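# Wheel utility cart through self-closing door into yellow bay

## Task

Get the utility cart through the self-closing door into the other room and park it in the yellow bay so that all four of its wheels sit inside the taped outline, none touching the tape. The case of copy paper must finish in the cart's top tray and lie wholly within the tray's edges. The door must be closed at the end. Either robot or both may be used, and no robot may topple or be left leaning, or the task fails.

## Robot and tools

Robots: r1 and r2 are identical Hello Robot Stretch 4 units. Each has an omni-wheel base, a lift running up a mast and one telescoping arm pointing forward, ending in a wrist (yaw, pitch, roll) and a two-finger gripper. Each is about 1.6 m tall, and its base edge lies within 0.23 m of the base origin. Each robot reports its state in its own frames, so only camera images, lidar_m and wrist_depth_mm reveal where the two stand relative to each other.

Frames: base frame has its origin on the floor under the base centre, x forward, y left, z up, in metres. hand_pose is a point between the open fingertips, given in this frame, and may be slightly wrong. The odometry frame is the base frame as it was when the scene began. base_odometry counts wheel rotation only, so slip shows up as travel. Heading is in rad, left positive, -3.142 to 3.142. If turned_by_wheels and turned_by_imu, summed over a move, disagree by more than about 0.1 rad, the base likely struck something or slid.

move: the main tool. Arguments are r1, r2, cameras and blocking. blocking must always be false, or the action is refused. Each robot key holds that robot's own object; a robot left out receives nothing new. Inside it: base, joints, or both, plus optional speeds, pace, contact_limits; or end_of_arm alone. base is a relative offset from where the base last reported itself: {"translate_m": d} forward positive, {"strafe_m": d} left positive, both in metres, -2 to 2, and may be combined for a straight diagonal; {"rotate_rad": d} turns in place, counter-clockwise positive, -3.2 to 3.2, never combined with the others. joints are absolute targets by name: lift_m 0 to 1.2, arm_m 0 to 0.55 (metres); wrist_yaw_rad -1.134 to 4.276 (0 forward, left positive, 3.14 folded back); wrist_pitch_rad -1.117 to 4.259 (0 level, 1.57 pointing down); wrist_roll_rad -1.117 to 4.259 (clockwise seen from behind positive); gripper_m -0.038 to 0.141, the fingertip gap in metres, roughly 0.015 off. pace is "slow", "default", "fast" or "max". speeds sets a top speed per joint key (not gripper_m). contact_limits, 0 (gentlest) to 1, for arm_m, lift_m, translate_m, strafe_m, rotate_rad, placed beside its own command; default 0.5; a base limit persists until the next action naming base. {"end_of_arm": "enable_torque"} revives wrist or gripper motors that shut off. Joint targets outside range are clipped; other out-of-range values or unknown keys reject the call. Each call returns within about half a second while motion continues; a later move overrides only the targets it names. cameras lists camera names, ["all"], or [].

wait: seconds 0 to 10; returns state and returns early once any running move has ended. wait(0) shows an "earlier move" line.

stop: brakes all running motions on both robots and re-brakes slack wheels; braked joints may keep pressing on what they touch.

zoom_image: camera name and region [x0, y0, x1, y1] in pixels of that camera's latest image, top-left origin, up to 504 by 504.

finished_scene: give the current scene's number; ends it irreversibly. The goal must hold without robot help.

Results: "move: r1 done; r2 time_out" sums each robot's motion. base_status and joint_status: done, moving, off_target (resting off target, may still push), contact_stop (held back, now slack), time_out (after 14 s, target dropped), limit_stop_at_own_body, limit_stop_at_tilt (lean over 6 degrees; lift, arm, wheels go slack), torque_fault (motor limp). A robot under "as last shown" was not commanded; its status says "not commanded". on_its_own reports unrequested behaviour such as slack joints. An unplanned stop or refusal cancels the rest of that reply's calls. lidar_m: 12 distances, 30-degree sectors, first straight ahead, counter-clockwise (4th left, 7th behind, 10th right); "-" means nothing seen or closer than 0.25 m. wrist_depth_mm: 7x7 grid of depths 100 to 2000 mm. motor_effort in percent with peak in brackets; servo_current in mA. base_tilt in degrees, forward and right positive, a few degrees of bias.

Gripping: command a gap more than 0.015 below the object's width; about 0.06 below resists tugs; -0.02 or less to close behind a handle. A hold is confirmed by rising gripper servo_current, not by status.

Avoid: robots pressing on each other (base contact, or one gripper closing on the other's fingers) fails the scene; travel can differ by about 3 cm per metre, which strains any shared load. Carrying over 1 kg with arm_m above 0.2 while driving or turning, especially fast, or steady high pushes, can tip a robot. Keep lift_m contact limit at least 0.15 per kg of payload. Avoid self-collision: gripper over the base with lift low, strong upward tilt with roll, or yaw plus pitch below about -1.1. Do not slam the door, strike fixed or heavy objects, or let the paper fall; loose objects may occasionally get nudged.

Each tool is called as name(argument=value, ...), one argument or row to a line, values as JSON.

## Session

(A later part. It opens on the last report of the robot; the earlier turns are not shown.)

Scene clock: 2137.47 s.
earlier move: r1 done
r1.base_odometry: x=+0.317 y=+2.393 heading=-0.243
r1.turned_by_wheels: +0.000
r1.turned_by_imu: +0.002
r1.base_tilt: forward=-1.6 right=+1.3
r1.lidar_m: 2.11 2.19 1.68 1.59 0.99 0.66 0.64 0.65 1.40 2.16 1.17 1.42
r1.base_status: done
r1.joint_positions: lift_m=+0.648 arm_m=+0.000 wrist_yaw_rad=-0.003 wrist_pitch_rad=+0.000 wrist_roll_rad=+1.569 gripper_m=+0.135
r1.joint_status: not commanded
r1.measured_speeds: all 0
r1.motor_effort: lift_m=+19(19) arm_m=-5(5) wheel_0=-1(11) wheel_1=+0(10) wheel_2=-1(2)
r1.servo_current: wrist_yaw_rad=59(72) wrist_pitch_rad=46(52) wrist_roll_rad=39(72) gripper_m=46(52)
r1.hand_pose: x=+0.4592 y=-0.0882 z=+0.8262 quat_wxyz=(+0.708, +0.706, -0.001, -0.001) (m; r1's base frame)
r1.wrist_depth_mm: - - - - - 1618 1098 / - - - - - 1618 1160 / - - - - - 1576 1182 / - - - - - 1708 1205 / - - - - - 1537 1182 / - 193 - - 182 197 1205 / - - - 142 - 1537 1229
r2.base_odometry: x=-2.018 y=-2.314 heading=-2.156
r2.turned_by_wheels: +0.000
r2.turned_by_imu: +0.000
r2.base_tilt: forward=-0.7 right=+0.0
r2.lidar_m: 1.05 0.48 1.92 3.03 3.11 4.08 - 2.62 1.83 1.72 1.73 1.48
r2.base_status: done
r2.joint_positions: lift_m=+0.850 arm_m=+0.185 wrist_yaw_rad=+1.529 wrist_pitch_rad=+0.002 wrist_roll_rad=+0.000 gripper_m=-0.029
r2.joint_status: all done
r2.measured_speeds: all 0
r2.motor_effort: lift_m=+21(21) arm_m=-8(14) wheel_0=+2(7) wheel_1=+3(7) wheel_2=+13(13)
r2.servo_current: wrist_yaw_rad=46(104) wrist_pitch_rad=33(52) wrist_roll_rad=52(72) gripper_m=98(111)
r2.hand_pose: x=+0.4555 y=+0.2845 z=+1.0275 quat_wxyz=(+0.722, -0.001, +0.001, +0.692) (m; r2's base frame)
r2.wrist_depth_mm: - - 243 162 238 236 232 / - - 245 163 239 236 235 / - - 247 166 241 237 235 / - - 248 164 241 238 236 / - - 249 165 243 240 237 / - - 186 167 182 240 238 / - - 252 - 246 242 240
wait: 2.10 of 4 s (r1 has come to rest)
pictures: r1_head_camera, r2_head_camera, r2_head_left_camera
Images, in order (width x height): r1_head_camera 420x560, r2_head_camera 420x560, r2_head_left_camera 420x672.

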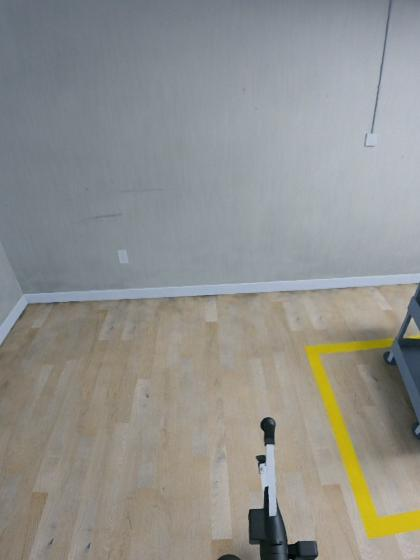

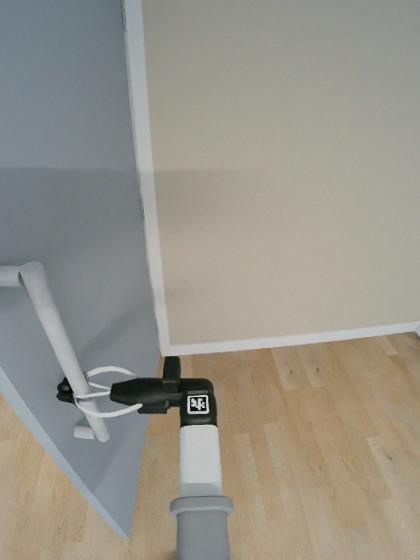

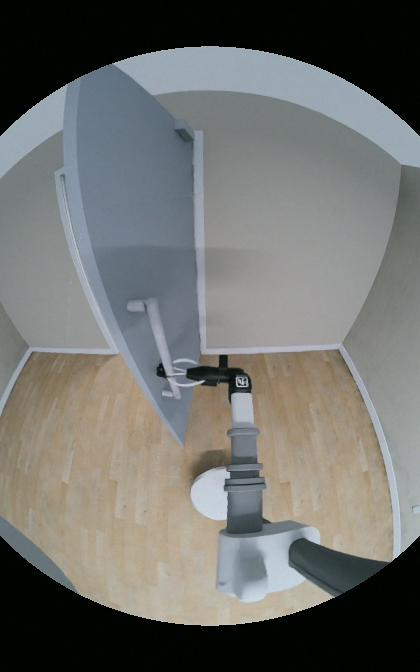

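move(
  blocking=false,
  r1={"base":{"rotate_rad":-0.75}},
  r2={"base":{"strafe_m":0.32,"translate_m":0.03},"joints":{"arm_m":0.135,"wrist_yaw_rad":1.26},"pace":"slow","speeds":{"wrist_yaw_rad":0.085,"arm_m":0.02}},
)

wait(
  seconds=3,
)

wait(
  seconds=4,
  cameras=["r1_head_camera","r2_head_camera"],
)

Scene clock: 2144.17 s.
move: r1 moving; r2 moving
r1.base_odometry: x=+0.317 y=+2.393 heading=-0.495
r1.turned_by_wheels: -0.252
r1.turned_by_imu: -0.253
r1.base_tilt: forward=-1.6 right=+1.3
r1.lidar_m: 2.13 2.14 1.91 1.60 1.44 0.75 0.63 0.63 1.39 1.37 1.36 1.20
r1.base_status: rotate_rad moving
r1.joint_positions: lift_m=+0.648 arm_m=+0.000 wrist_yaw_rad=-0.002 wrist_pitch_rad=+0.000 wrist_roll_rad=+1.569 gripper_m=+0.135
r1.joint_status: not commanded
r1.measured_speeds: translate_m=+0.000 strafe_m=+0.000 rotate_rad=-0.974 lift_m=+0.000 arm_m=+0.000 wrist_yaw_rad=+0.000 wrist_pitch_rad=+0.000 wrist_roll_rad=+0.000
r1.motor_effort: lift_m=+19(19) arm_m=-5(5) wheel_0=+6(8) wheel_1=+6(8) wheel_2=+6(7)
r1.servo_current: wrist_yaw_rad=52(65) wrist_pitch_rad=33(46) wrist_roll_rad=52(65) gripper_m=39(46)
r1.hand_pose: x=+0.4592 y=-0.0881 z=+0.8262 quat_wxyz=(+0.708, +0.706, -0.001, -0.001) (m; r1's base frame)
r1.wrist_depth_mm: - - - - - 1661 1160 / - - - - - 1708 1205 / - - - - - 1708 1182 / - - - - - 1756 1182 / - - - - - 1618 1205 / - 193 - - 183 197 1229 / - - - 142 - 1576 1229
r2.base_odometry: x=-2.007 y=-2.323 heading=-2.156
r2.turned_by_wheels: +0.000
r2.turned_by_imu: +0.001
r2.base_tilt: forward=-0.7 right=+0.1
r2.lidar_m: 1.02 0.49 1.89 3.02 3.10 4.07 - 2.67 1.81 1.72 1.79 1.49
r2.base_status: translate_m moving; strafe_m moving
r2.joint_positions: lift_m=+0.850 arm_m=+0.176 wrist_yaw_rad=+1.492 wrist_pitch_rad=+0.002 wrist_roll_rad=+0.000 gripper_m=-0.029
r2.joint_status: arm_m moving; wrist_yaw_rad moving
r2.measured_speeds: translate_m=+0.005 strafe_m=+0.054 rotate_rad=+0.001 lift_m=+0.000 arm_m=-0.020 wrist_yaw_rad=-0.083 wrist_pitch_rad=+0.000 wrist_roll_rad=+0.000
r2.motor_effort: lift_m=+21(21) arm_m=-11(14) wheel_0=-5(6) wheel_1=+6(6) wheel_2=+0(12)
r2.servo_current: wrist_yaw_rad=52(59) wrist_pitch_rad=39(46) wrist_roll_rad=33(59) gripper_m=98(98)
r2.hand_pose: x=+0.4565 y=+0.2807 z=+1.0275 quat_wxyz=(+0.734, -0.001, +0.001, +0.679) (m; r2's base frame)
r2.wrist_depth_mm: - - 242 161 238 237 236 / - - 244 162 240 239 237 / - - 245 165 241 240 238 / - - 246 164 243 241 241 / - - 247 165 244 243 241 / - - 185 166 181 245 243 / - - 251 - 246 244 244
pictures: none

Scene clock: 2145.20 s.
earlier move: r1 done; r2 moving
r1.base_odometry: x=+0.317 y=+2.393 heading=-0.993
r1.turned_by_wheels: -0.498
r1.turned_by_imu: -0.501
r1.base_tilt: forward=-1.6 right=+1.3
r1.lidar_m: 1.17 2.13 2.14 1.83 1.61 1.39 0.76 0.63 0.64 1.43 1.41 1.28
r1.base_status: done
r1.joint_positions: lift_m=+0.648 arm_m=+0.000 wrist_yaw_rad=-0.002 wrist_pitch_rad=+0.000 wrist_roll_rad=+1.569 gripper_m=+0.135
r1.joint_status: not commanded
r1.measured_speeds: all 0
r1.motor_effort: lift_m=+19(19) arm_m=-5(5) wheel_0=+3(9) wheel_1=+0(8) wheel_2=+0(8)
r1.servo_current: wrist_yaw_rad=46(65) wrist_pitch_rad=39(46) wrist_roll_rad=26(65) gripper_m=39(52)
r1.hand_pose: x=+0.4592 y=-0.0881 z=+0.8262 quat_wxyz=(+0.708, +0.706, -0.001, -0.001) (m; r1's base frame)
r1.wrist_depth_mm: - - - - - 1756 1160 / - - - - - 1430 1160 / - - - - - 1138 1118 / - - - 1308 1098 - 1060 / - - - - - 1499 1205 / - 209 - - 1464 196 1229 / - - - 149 - 1808 1205
r2.base_odometry: x=-1.933 y=-2.382 heading=-2.156
r2.turned_by_wheels: +0.000
r2.turned_by_imu: +0.001
r2.base_tilt: forward=-0.6 right=+0.0
r2.lidar_m: 0.89 0.48 1.88 2.92 3.02 3.92 - 2.78 1.94 1.81 1.87 1.48
r2.base_status: translate_m moving; strafe_m moving
r2.joint_positions: lift_m=+0.850 arm_m=+0.155 wrist_yaw_rad=+1.408 wrist_pitch_rad=+0.002 wrist_roll_rad=+0.000 gripper_m=-0.029
r2.joint_status: arm_m moving; wrist_yaw_rad moving
r2.measured_speeds: translate_m=+0.010 strafe_m=+0.100 rotate_rad=+0.002 lift_m=+0.000 arm_m=-0.020 wrist_yaw_rad=-0.084 wrist_pitch_rad=+0.000 wrist_roll_rad=+0.000
r2.motor_effort: lift_m=+20(21) arm_m=-11(14) wheel_0=+0(8) wheel_1=+5(8) wheel_2=-1(12)
r2.servo_current: wrist_yaw_rad=72(91) wrist_pitch_rad=46(46) wrist_roll_rad=46(59) gripper_m=98(98)
r2.hand_pose: x=+0.4591 y=+0.2704 z=+1.0275 quat_wxyz=(+0.762, +0.000, +0.001, +0.647) (m; r2's base frame)
r2.wrist_depth_mm: - - 243 162 240 237 236 / - - 243 163 241 238 236 / - - 245 165 242 239 237 / - - 246 165 242 241 240 / - - 248 167 244 242 240 / - - 185 167 180 243 241 / - - 250 - 247 244 244
wait: 1.03 of 3 s (r1 has come to rest)
pictures: none

Scene clock: 2148.07 s.
earlier move: r2 done
r1.base_odometry: x=+0.317 y=+2.393 heading=-0.993
r1.turned_by_wheels: +0.000
r1.turned_by_imu: +0.000
r1.base_tilt: forward=-1.6 right=+1.3
r1.lidar_m: 1.18 2.14 2.13 1.84 1.61 1.36 0.76 0.64 0.63 1.42 1.39 1.26
r1.base_status: done
r1.joint_positions: lift_m=+0.648 arm_m=+0.000 wrist_yaw_rad=-0.002 wrist_pitch_rad=+0.000 wrist_roll_rad=+1.569 gripper_m=+0.135
r1.joint_status: not commanded
r1.measured_speeds: all 0
r1.motor_effort: lift_m=+19(19) arm_m=-5(5) wheel_0=+3(9) wheel_1=+0(8) wheel_2=+0(8)
r1.servo_current: wrist_yaw_rad=52(78) wrist_pitch_rad=46(46) wrist_roll_rad=52(65) gripper_m=46(52)
r1.hand_pose: x=+0.4592 y=-0.0881 z=+0.8262 quat_wxyz=(+0.708, +0.706, -0.001, -0.001) (m; r1's base frame)
r1.wrist_depth_mm: - - - - - 1756 1160 / - - - - - 1464 1182 / - - - - - 1160 1138 / - - - 1281 1098 - 1060 / - - - - - 1499 1205 / - 211 - - 1464 196 1205 / - - - 149 - 1708 1205
r2.base_odometry: x=-1.767 y=-2.516 heading=-2.156
r2.turned_by_wheels: +0.000
r2.turned_by_imu: +0.001
r2.base_tilt: forward=-0.6 right=+0.0
r2.lidar_m: 0.73 0.49 1.85 2.72 2.80 3.61 - 3.12 2.17 2.02 2.06 1.41
r2.base_status: done
r2.joint_positions: lift_m=+0.850 arm_m=+0.135 wrist_yaw_rad=+1.257 wrist_pitch_rad=+0.002 wrist_roll_rad=+0.000 gripper_m=-0.029
r2.joint_status: all done
r2.measured_speeds: all 0
r2.motor_effort: lift_m=+21(21) arm_m=-9(14) wheel_0=-2(8) wheel_1=-1(8) wheel_2=+1(12)
r2.servo_current: wrist_yaw_rad=39(104) wrist_pitch_rad=39(46) wrist_roll_rad=46(65) gripper_m=98(104)
r2.hand_pose: x=+0.4785 y=+0.2473 z=+1.0275 quat_wxyz=(+0.809, +0.000, +0.001, +0.588) (m; r2's base frame)
r2.wrist_depth_mm: - - 245 162 236 232 229 / - - 246 163 238 233 229 / - - 248 165 239 235 231 / - - 250 165 240 236 233 / - - 252 166 242 237 234 / - - 251 166 179 237 236 / - - 253 - 243 239 236
wait: 2.87 of 4 s (r2 has come to rest)
pictures: r1_head_camera, r2_head_camera
Images, in order (width x height): r1_head_camera 420x560, r2_head_camera 420x560.

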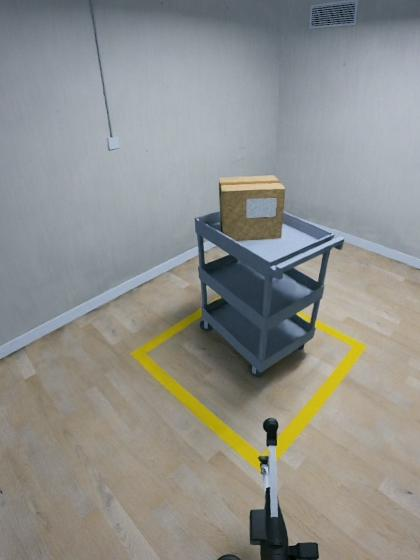

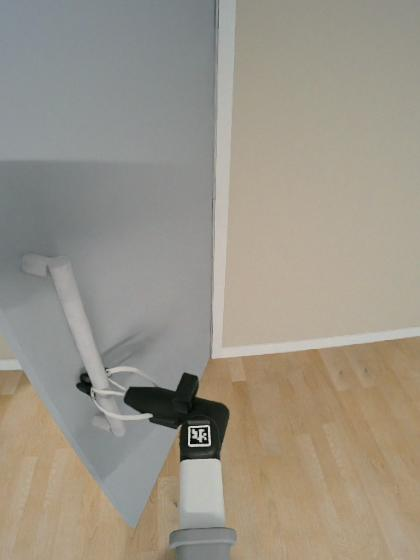

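zoom_image(
  camera="r1_head_camera",
  region=[120, 270, 380, 470],
)

move(
  blocking=false,
  r2={"base":{"strafe_m":0.279},"joints":{"arm_m":0.21,"wrist_yaw_rad":0.99},"pace":"slow","speeds":{"wrist_yaw_rad":0.09,"arm_m":0.025}},
)

wait(
  seconds=5,
  cameras=["r2_head_camera"],
)

move(
  blocking=false,
  r2={"base":{"strafe_m":0.23},"joints":{"arm_m":0.302,"wrist_yaw_rad":0.775},"pace":"slow","speeds":{"wrist_yaw_rad":0.09,"arm_m":0.04}},
)

wait(
  seconds=5,
  cameras=["r2_head_camera"],
)

Scaled by 1.938 from the camera's 420x560 image, which has a finer 600x800 frame.

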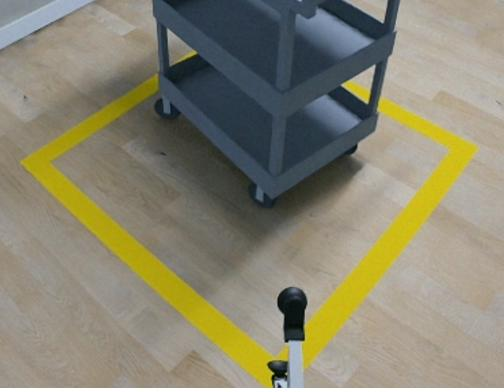

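Scene clock: 2156.93 s.
move: r2 moving
r1: as last shown
r1.lidar_m: 1.20 2.14 2.12 1.81 1.61 1.37 0.77 0.64 0.66 1.40 1.39 1.28
r1.motor_effort: lift_m=+19(19) arm_m=-5(5) wheel_0=+3(4) wheel_1=+1(1) wheel_2=+0(1)
r1.servo_current: wrist_yaw_rad=52(65) wrist_pitch_rad=39(46) wrist_roll_rad=52(52) gripper_m=39(52)
r1.wrist_depth_mm: - - - - - 1708 1138 / - - - - - 1464 1160 / - - - - - 1138 1118 / - - - 1308 1118 - 1098 / - - - - - 1537 1205 / - 210 - - 1499 197 1182 / - - - 149 - 1708 1229
r2.base_odometry: x=-1.755 y=-2.524 heading=-2.156
r2.turned_by_wheels: +0.001
r2.turned_by_imu: +0.001
r2.base_tilt: forward=-0.6 right=+0.0
r2.lidar_m: 0.73 0.48 1.83 2.71 2.76 3.65 - 3.10 2.17 2.06 2.10 1.41
r2.base_status: strafe_m moving
r2.joint_positions: lift_m=+0.850 arm_m=+0.147 wrist_yaw_rad=+1.230 wrist_pitch_rad=+0.002 wrist_roll_rad=+0.000 gripper_m=-0.029
r2.joint_status: arm_m moving; wrist_yaw_rad moving
r2.measured_speeds: translate_m=+0.001 strafe_m=+0.057 rotate_rad=-0.003 lift_m=+0.000 arm_m=+0.025 wrist_yaw_rad=-0.049 wrist_pitch_rad=+0.000 wrist_roll_rad=+0.000
r2.motor_effort: lift_m=+21(21) arm_m=+10(10) wheel_0=-1(6) wheel_1=+8(8) wheel_2=+1(2)
r2.servo_current: wrist_yaw_rad=65(85) wrist_pitch_rad=33(46) wrist_roll_rad=39(59) gripper_m=98(104)
r2.hand_pose: x=+0.4963 y=+0.2426 z=+1.0275 quat_wxyz=(+0.817, +0.000, +0.001, +0.577) (m; r2's base frame)
r2.wrist_depth_mm: - - 246 162 236 232 227 / - - 247 163 236 231 229 / - - 250 164 238 234 229 / - - 251 166 238 234 230 / - - 254 167 240 236 231 / - - 186 166 179 237 233 / - - 254 - 241 - 235
pictures: none

Scene clock: 2160.37 s.
earlier move: r2 done
r1.base_odometry: x=+0.317 y=+2.393 heading=-0.993
r1.turned_by_wheels: +0.000
r1.turned_by_imu: +0.000
r1.base_tilt: forward=-1.6 right=+1.3
r1.lidar_m: 1.18 2.13 2.12 1.83 1.61 1.34 0.78 0.65 0.64 1.39 1.41 1.29
r1.base_status: not commanded
r1.joint_positions: lift_m=+0.648 arm_m=+0.000 wrist_yaw_rad=-0.002 wrist_pitch_rad=+0.000 wrist_roll_rad=+1.569 gripper_m=+0.135
r1.joint_status: not commanded
r1.measured_speeds: all 0
r1.motor_effort: lift_m=+19(19) arm_m=-4(5) wheel_0=+3(4) wheel_1=+1(1) wheel_2=+0(1)
r1.servo_current: wrist_yaw_rad=46(65) wrist_pitch_rad=39(52) wrist_roll_rad=46(78) gripper_m=39(52)
r1.hand_pose: x=+0.4592 y=-0.0881 z=+0.8262 quat_wxyz=(+0.708, +0.706, -0.001, -0.001) (m; r1's base frame)
r1.wrist_depth_mm: - - - - - 1708 1160 / - - - - - 1464 1160 / - - - - - 1160 1118 / - - - 1308 1118 - 1098 / - - - - - 1537 1205 / - 210 - - 1499 196 1205 / - - - 148 - 1708 1205
r2.base_odometry: x=-1.535 y=-2.670 heading=-2.156
r2.turned_by_wheels: +0.000
r2.turned_by_imu: +0.005
r2.base_tilt: forward=-0.6 right=+0.0
r2.lidar_m: 0.59 0.58 1.83 2.43 2.52 3.29 - 3.49 2.44 2.31 2.03 1.42
r2.base_status: done
r2.joint_positions: lift_m=+0.850 arm_m=+0.210 wrist_yaw_rad=+0.993 wrist_pitch_rad=+0.002 wrist_roll_rad=+0.000 gripper_m=-0.029
r2.joint_status: all done
r2.measured_speeds: all 0
r2.motor_effort: lift_m=+21(21) arm_m=-2(13) wheel_0=+1(10) wheel_1=+3(11) wheel_2=+4(5)
r2.servo_current: wrist_yaw_rad=39(234) wrist_pitch_rad=39(52) wrist_roll_rad=52(65) gripper_m=98(104)
r2.hand_pose: x=+0.6117 y=+0.1938 z=+1.0275 quat_wxyz=(+0.879, +0.000, +0.001, +0.476) (m; r2's base frame)
r2.wrist_depth_mm: - - 248 163 235 229 224 / - - 251 163 236 229 225 / - - 251 165 237 230 224 / - - 253 165 238 232 227 / - - 254 167 240 233 228 / - - 184 167 181 234 229 / - - 257 - 242 234 231
wait: 3.43 of 5 s (r2 has come to rest)
pictures: r2_head_camera
Images, in order (width x height): r2_head_camera 420x560.

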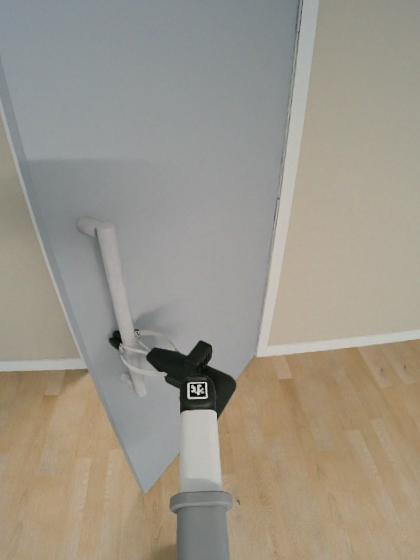

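Scene clock: 2160.87 s.
move: r2 moving
r1: as last shown
r1.lidar_m: 1.20 2.13 2.12 1.83 1.62 1.37 0.75 0.64 0.64 1.38 1.40 1.27
r1.motor_effort: lift_m=+19(19) arm_m=-5(5) wheel_0=+3(4) wheel_1=+0(1) wheel_2=+0(0)
r1.servo_current: wrist_yaw_rad=52(72) wrist_pitch_rad=39(46) wrist_roll_rad=39(59) gripper_m=46(52)
r1.wrist_depth_mm: - - - - - 1756 1160 / - - - - - 1430 1160 / - - - - - 1138 1118 / - - - 1308 1098 - 1098 / - - - - - 1537 1205 / - 209 - - 1464 196 1229 / - - - 148 - 1756 1182
r2.base_odometry: x=-1.523 y=-2.678 heading=-2.154
r2.turned_by_wheels: +0.001
r2.turned_by_imu: +0.002
r2.base_tilt: forward=-0.6 right=+0.0
r2.lidar_m: 0.58 0.60 1.79 2.41 2.52 3.26 - 3.52 2.49 2.32 2.02 1.40
r2.base_status: strafe_m moving
r2.joint_positions: lift_m=+0.850 arm_m=+0.228 wrist_yaw_rad=+0.975 wrist_pitch_rad=+0.002 wrist_roll_rad=+0.000 gripper_m=-0.029
r2.joint_status: arm_m moving; wrist_yaw_rad moving
r2.measured_speeds: translate_m=+0.000 strafe_m=+0.055 rotate_rad=+0.002 lift_m=+0.000 arm_m=+0.040 wrist_yaw_rad=-0.058 wrist_pitch_rad=+0.000 wrist_roll_rad=+0.000
r2.motor_effort: lift_m=+20(21) arm_m=+8(9) wheel_0=+4(6) wheel_1=+11(11) wheel_2=+3(5)
r2.servo_current: wrist_yaw_rad=189(189) wrist_pitch_rad=39(39) wrist_roll_rad=59(59) gripper_m=98(98)
r2.hand_pose: x=+0.6331 y=+0.1896 z=+1.0275 quat_wxyz=(+0.884, +0.000, +0.001, +0.468) (m; r2's base frame)
r2.wrist_depth_mm: - - 248 163 233 225 220 / - - 251 164 235 226 220 / - - 253 165 236 229 223 / - - 253 166 238 229 223 / - - 255 166 238 230 225 / - - 186 167 181 231 225 / - - 257 - 239 230 227
pictures: none

Scene clock: 2163.83 s.
earlier move: r2 done
r1.base_odometry: x=+0.317 y=+2.393 heading=-0.993
r1.turned_by_wheels: +0.000
r1.turned_by_imu: +0.000
r1.base_tilt: forward=-1.6 right=+1.3
r1.lidar_m: 1.19 2.13 2.12 1.84 1.59 1.39 0.77 0.64 0.65 1.30 1.39 1.27
r1.base_status: not commanded
r1.joint_positions: lift_m=+0.648 arm_m=+0.000 wrist_yaw_rad=-0.002 wrist_pitch_rad=+0.000 wrist_roll_rad=+1.569 gripper_m=+0.135
r1.joint_status: not commanded
r1.measured_speeds: all 0
r1.motor_effort: lift_m=+19(19) arm_m=-5(5) wheel_0=+3(4) wheel_1=+1(1) wheel_2=+0(0)
r1.servo_current: wrist_yaw_rad=46(72) wrist_pitch_rad=52(52) wrist_roll_rad=52(65) gripper_m=39(52)
r1.hand_pose: x=+0.4592 y=-0.0881 z=+0.8262 quat_wxyz=(+0.708, +0.706, -0.001, -0.001) (m; r1's base frame)
r1.wrist_depth_mm: - - - - - 1756 1160 / - - - - - 1537 1160 / - - - - - 1160 1138 / - - - 1308 1118 - 1078 / - - - - - 1499 1182 / - 210 - - 1464 196 1229 / - - - 148 - 1708 1205
r2.base_odometry: x=-1.343 y=-2.797 heading=-2.157
r2.turned_by_wheels: -0.003
r2.turned_by_imu: -0.003
r2.base_tilt: forward=-0.6 right=+0.1
r2.lidar_m: 0.70 0.79 1.79 2.21 2.28 2.98 - 3.83 2.71 2.54 2.04 1.16
r2.base_status: done
r2.joint_positions: lift_m=+0.850 arm_m=+0.302 wrist_yaw_rad=+0.764 wrist_pitch_rad=+0.002 wrist_roll_rad=+0.000 gripper_m=-0.029
r2.joint_status: all done
r2.measured_speeds: all 0
r2.motor_effort: lift_m=+21(21) arm_m=-4(9) wheel_0=-14(18) wheel_1=-6(12) wheel_2=+5(6)
r2.servo_current: wrist_yaw_rad=65(228) wrist_pitch_rad=39(46) wrist_roll_rad=52(59) gripper_m=91(104)
r2.hand_pose: x=+0.7416 y=+0.1365 z=+1.0275 quat_wxyz=(+0.928, +0.000, +0.001, +0.373) (m; r2's base frame)
r2.wrist_depth_mm: - - 243 162 236 232 229 / - - 245 166 236 232 229 / - - 246 163 237 235 231 / - - 248 163 239 236 232 / - - 250 165 240 236 233 / - - 181 166 177 237 236 / - 1921 - - 242 237 236
wait: 2.97 of 5 s (r2 has come to rest)
pictures: r2_head_camera
Images, in order (width x height): r2_head_camera 420x560.

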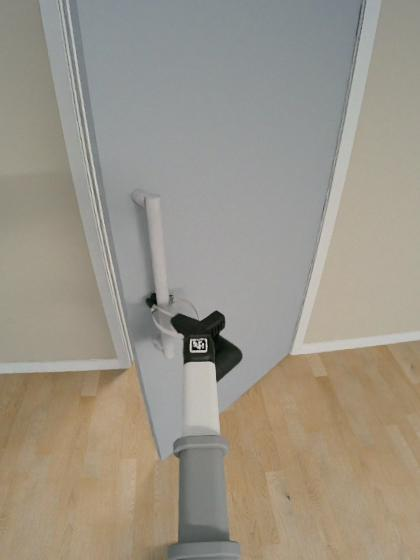

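move(
  blocking=false,
  r2={"base":{"strafe_m":0.20},"joints":{"arm_m":0.436,"wrist_yaw_rad":0.524},"pace":"slow","speeds":{"wrist_yaw_rad":0.1,"arm_m":0.055}},
)

wait(
  seconds=5,
  cameras=["r2_head_camera"],
)

move(
  blocking=false,
  r2={"base":{"translate_m":0.181,"strafe_m":0.158},"joints":{"wrist_yaw_rad":0.262},"pace":"slow","speeds":{"wrist_yaw_rad":0.1}},
)

wait(
  seconds=5,
  cameras=["r2_head_camera"],
)

Scene clock: 2172.43 s.
move: r2 moving
r1: as last shown
r1.lidar_m: 1.19 2.13 2.13 1.84 1.60 1.35 0.77 0.65 0.65 1.30 1.40 1.28
r1.motor_effort: lift_m=+19(19) arm_m=-5(5) wheel_0=+3(4) wheel_1=+0(1) wheel_2=+0(0)
r1.servo_current: wrist_yaw_rad=59(59) wrist_pitch_rad=46(46) wrist_roll_rad=46(65) gripper_m=46(46)
r1.wrist_depth_mm: - - - - - 1808 1182 / - - - - - 1464 1182 / - - - - - 1160 1118 / - - - 1308 1118 - 1060 / - - - - - 1499 1205 / - 209 - - 1499 196 1182 / - - - 148 - 1708 1229
r2.base_odometry: x=-1.331 y=-2.805 heading=-2.157
r2.turned_by_wheels: +0.000
r2.turned_by_imu: +0.000
r2.base_tilt: forward=-0.6 right=+0.1
r2.lidar_m: 0.73 0.81 1.77 2.20 2.27 2.99 - 3.83 2.73 2.55 2.05 1.14
r2.base_status: strafe_m moving
r2.joint_positions: lift_m=+0.850 arm_m=+0.326 wrist_yaw_rad=+0.731 wrist_pitch_rad=+0.002 wrist_roll_rad=+0.000 gripper_m=-0.029
r2.joint_status: arm_m moving; wrist_yaw_rad moving
r2.measured_speeds: translate_m=+0.000 strafe_m=+0.058 rotate_rad=+0.002 lift_m=+0.000 arm_m=+0.055 wrist_yaw_rad=-0.084 wrist_pitch_rad=+0.000 wrist_roll_rad=+0.000
r2.motor_effort: lift_m=+21(21) arm_m=+1(4) wheel_0=-9(16) wheel_1=+4(5) wheel_2=+3(3)
r2.servo_current: wrist_yaw_rad=46(72) wrist_pitch_rad=39(46) wrist_roll_rad=46(59) gripper_m=98(98)
r2.hand_pose: x=+0.7699 y=+0.1274 z=+1.0275 quat_wxyz=(+0.934, +0.000, +0.001, +0.357) (m; r2's base frame)
r2.wrist_depth_mm: - - 246 162 236 232 228 / 1921 - 247 163 237 232 229 / - - 249 166 239 234 230 / - - 250 165 240 235 231 / - - 251 166 243 236 234 / - - 182 167 179 236 234 / - 139 - - 243 237 236
pictures: none

Scene clock: 2175.17 s.
earlier move: r2 done
r1.base_odometry: x=+0.317 y=+2.393 heading=-0.993
r1.turned_by_wheels: +0.000
r1.turned_by_imu: +0.000
r1.base_tilt: forward=-1.6 right=+1.3
r1.lidar_m: 1.17 2.12 2.14 1.83 1.61 1.36 0.77 0.65 0.64 1.17 1.40 1.27
r1.base_status: not commanded
r1.joint_positions: lift_m=+0.648 arm_m=+0.000 wrist_yaw_rad=-0.002 wrist_pitch_rad=+0.000 wrist_roll_rad=+1.569 gripper_m=+0.135
r1.joint_status: not commanded
r1.measured_speeds: all 0
r1.motor_effort: lift_m=+19(19) arm_m=-5(5) wheel_0=+4(4) wheel_1=+1(1) wheel_2=+0(0)
r1.servo_current: wrist_yaw_rad=52(72) wrist_pitch_rad=46(52) wrist_roll_rad=39(72) gripper_m=46(52)
r1.hand_pose: x=+0.4592 y=-0.0881 z=+0.8262 quat_wxyz=(+0.708, +0.706, -0.001, -0.001) (m; r1's base frame)
r1.wrist_depth_mm: - - - - - 1756 1182 / - - - - - 1464 1138 / - - - - - 1138 1118 / - - - 1308 1118 - 1078 / - - - - - 1499 1205 / - 210 - - 1499 197 1205 / - - - 149 - 1708 1205
r2.base_odometry: x=-1.177 y=-2.908 heading=-2.158
r2.turned_by_wheels: -0.001
r2.turned_by_imu: -0.038
r2.base_tilt: forward=-0.6 right=+0.1
r2.lidar_m: 0.85 1.33 1.73 1.99 2.01 2.60 - 4.36 2.97 2.74 2.07 1.19
r2.base_status: done
r2.joint_positions: lift_m=+0.850 arm_m=+0.436 wrist_yaw_rad=+0.520 wrist_pitch_rad=+0.002 wrist_roll_rad=+0.000 gripper_m=-0.029
r2.joint_status: all done
r2.measured_speeds: all 0
r2.motor_effort: lift_m=+21(21) arm_m=-4(7) wheel_0=-12(25) wheel_1=-5(10) wheel_2=+2(4)
r2.servo_current: wrist_yaw_rad=52(85) wrist_pitch_rad=46(46) wrist_roll_rad=20(59) gripper_m=91(104)
r2.hand_pose: x=+0.9006 y=+0.0675 z=+1.0275 quat_wxyz=(+0.966, +0.000, +0.001, +0.257) (m; r2's base frame)
r2.wrist_depth_mm: - - 240 163 239 238 239 / - - 242 164 241 241 239 / - - 243 165 244 242 241 / - - 246 166 244 243 243 / - - 246 168 245 245 243 / - - 180 168 180 246 245 / - - 158 - 249 248 246
wait: 2.73 of 5 s (r2 has come to rest)
pictures: r2_head_camera
Images, in order (width x height): r2_head_camera 420x560.

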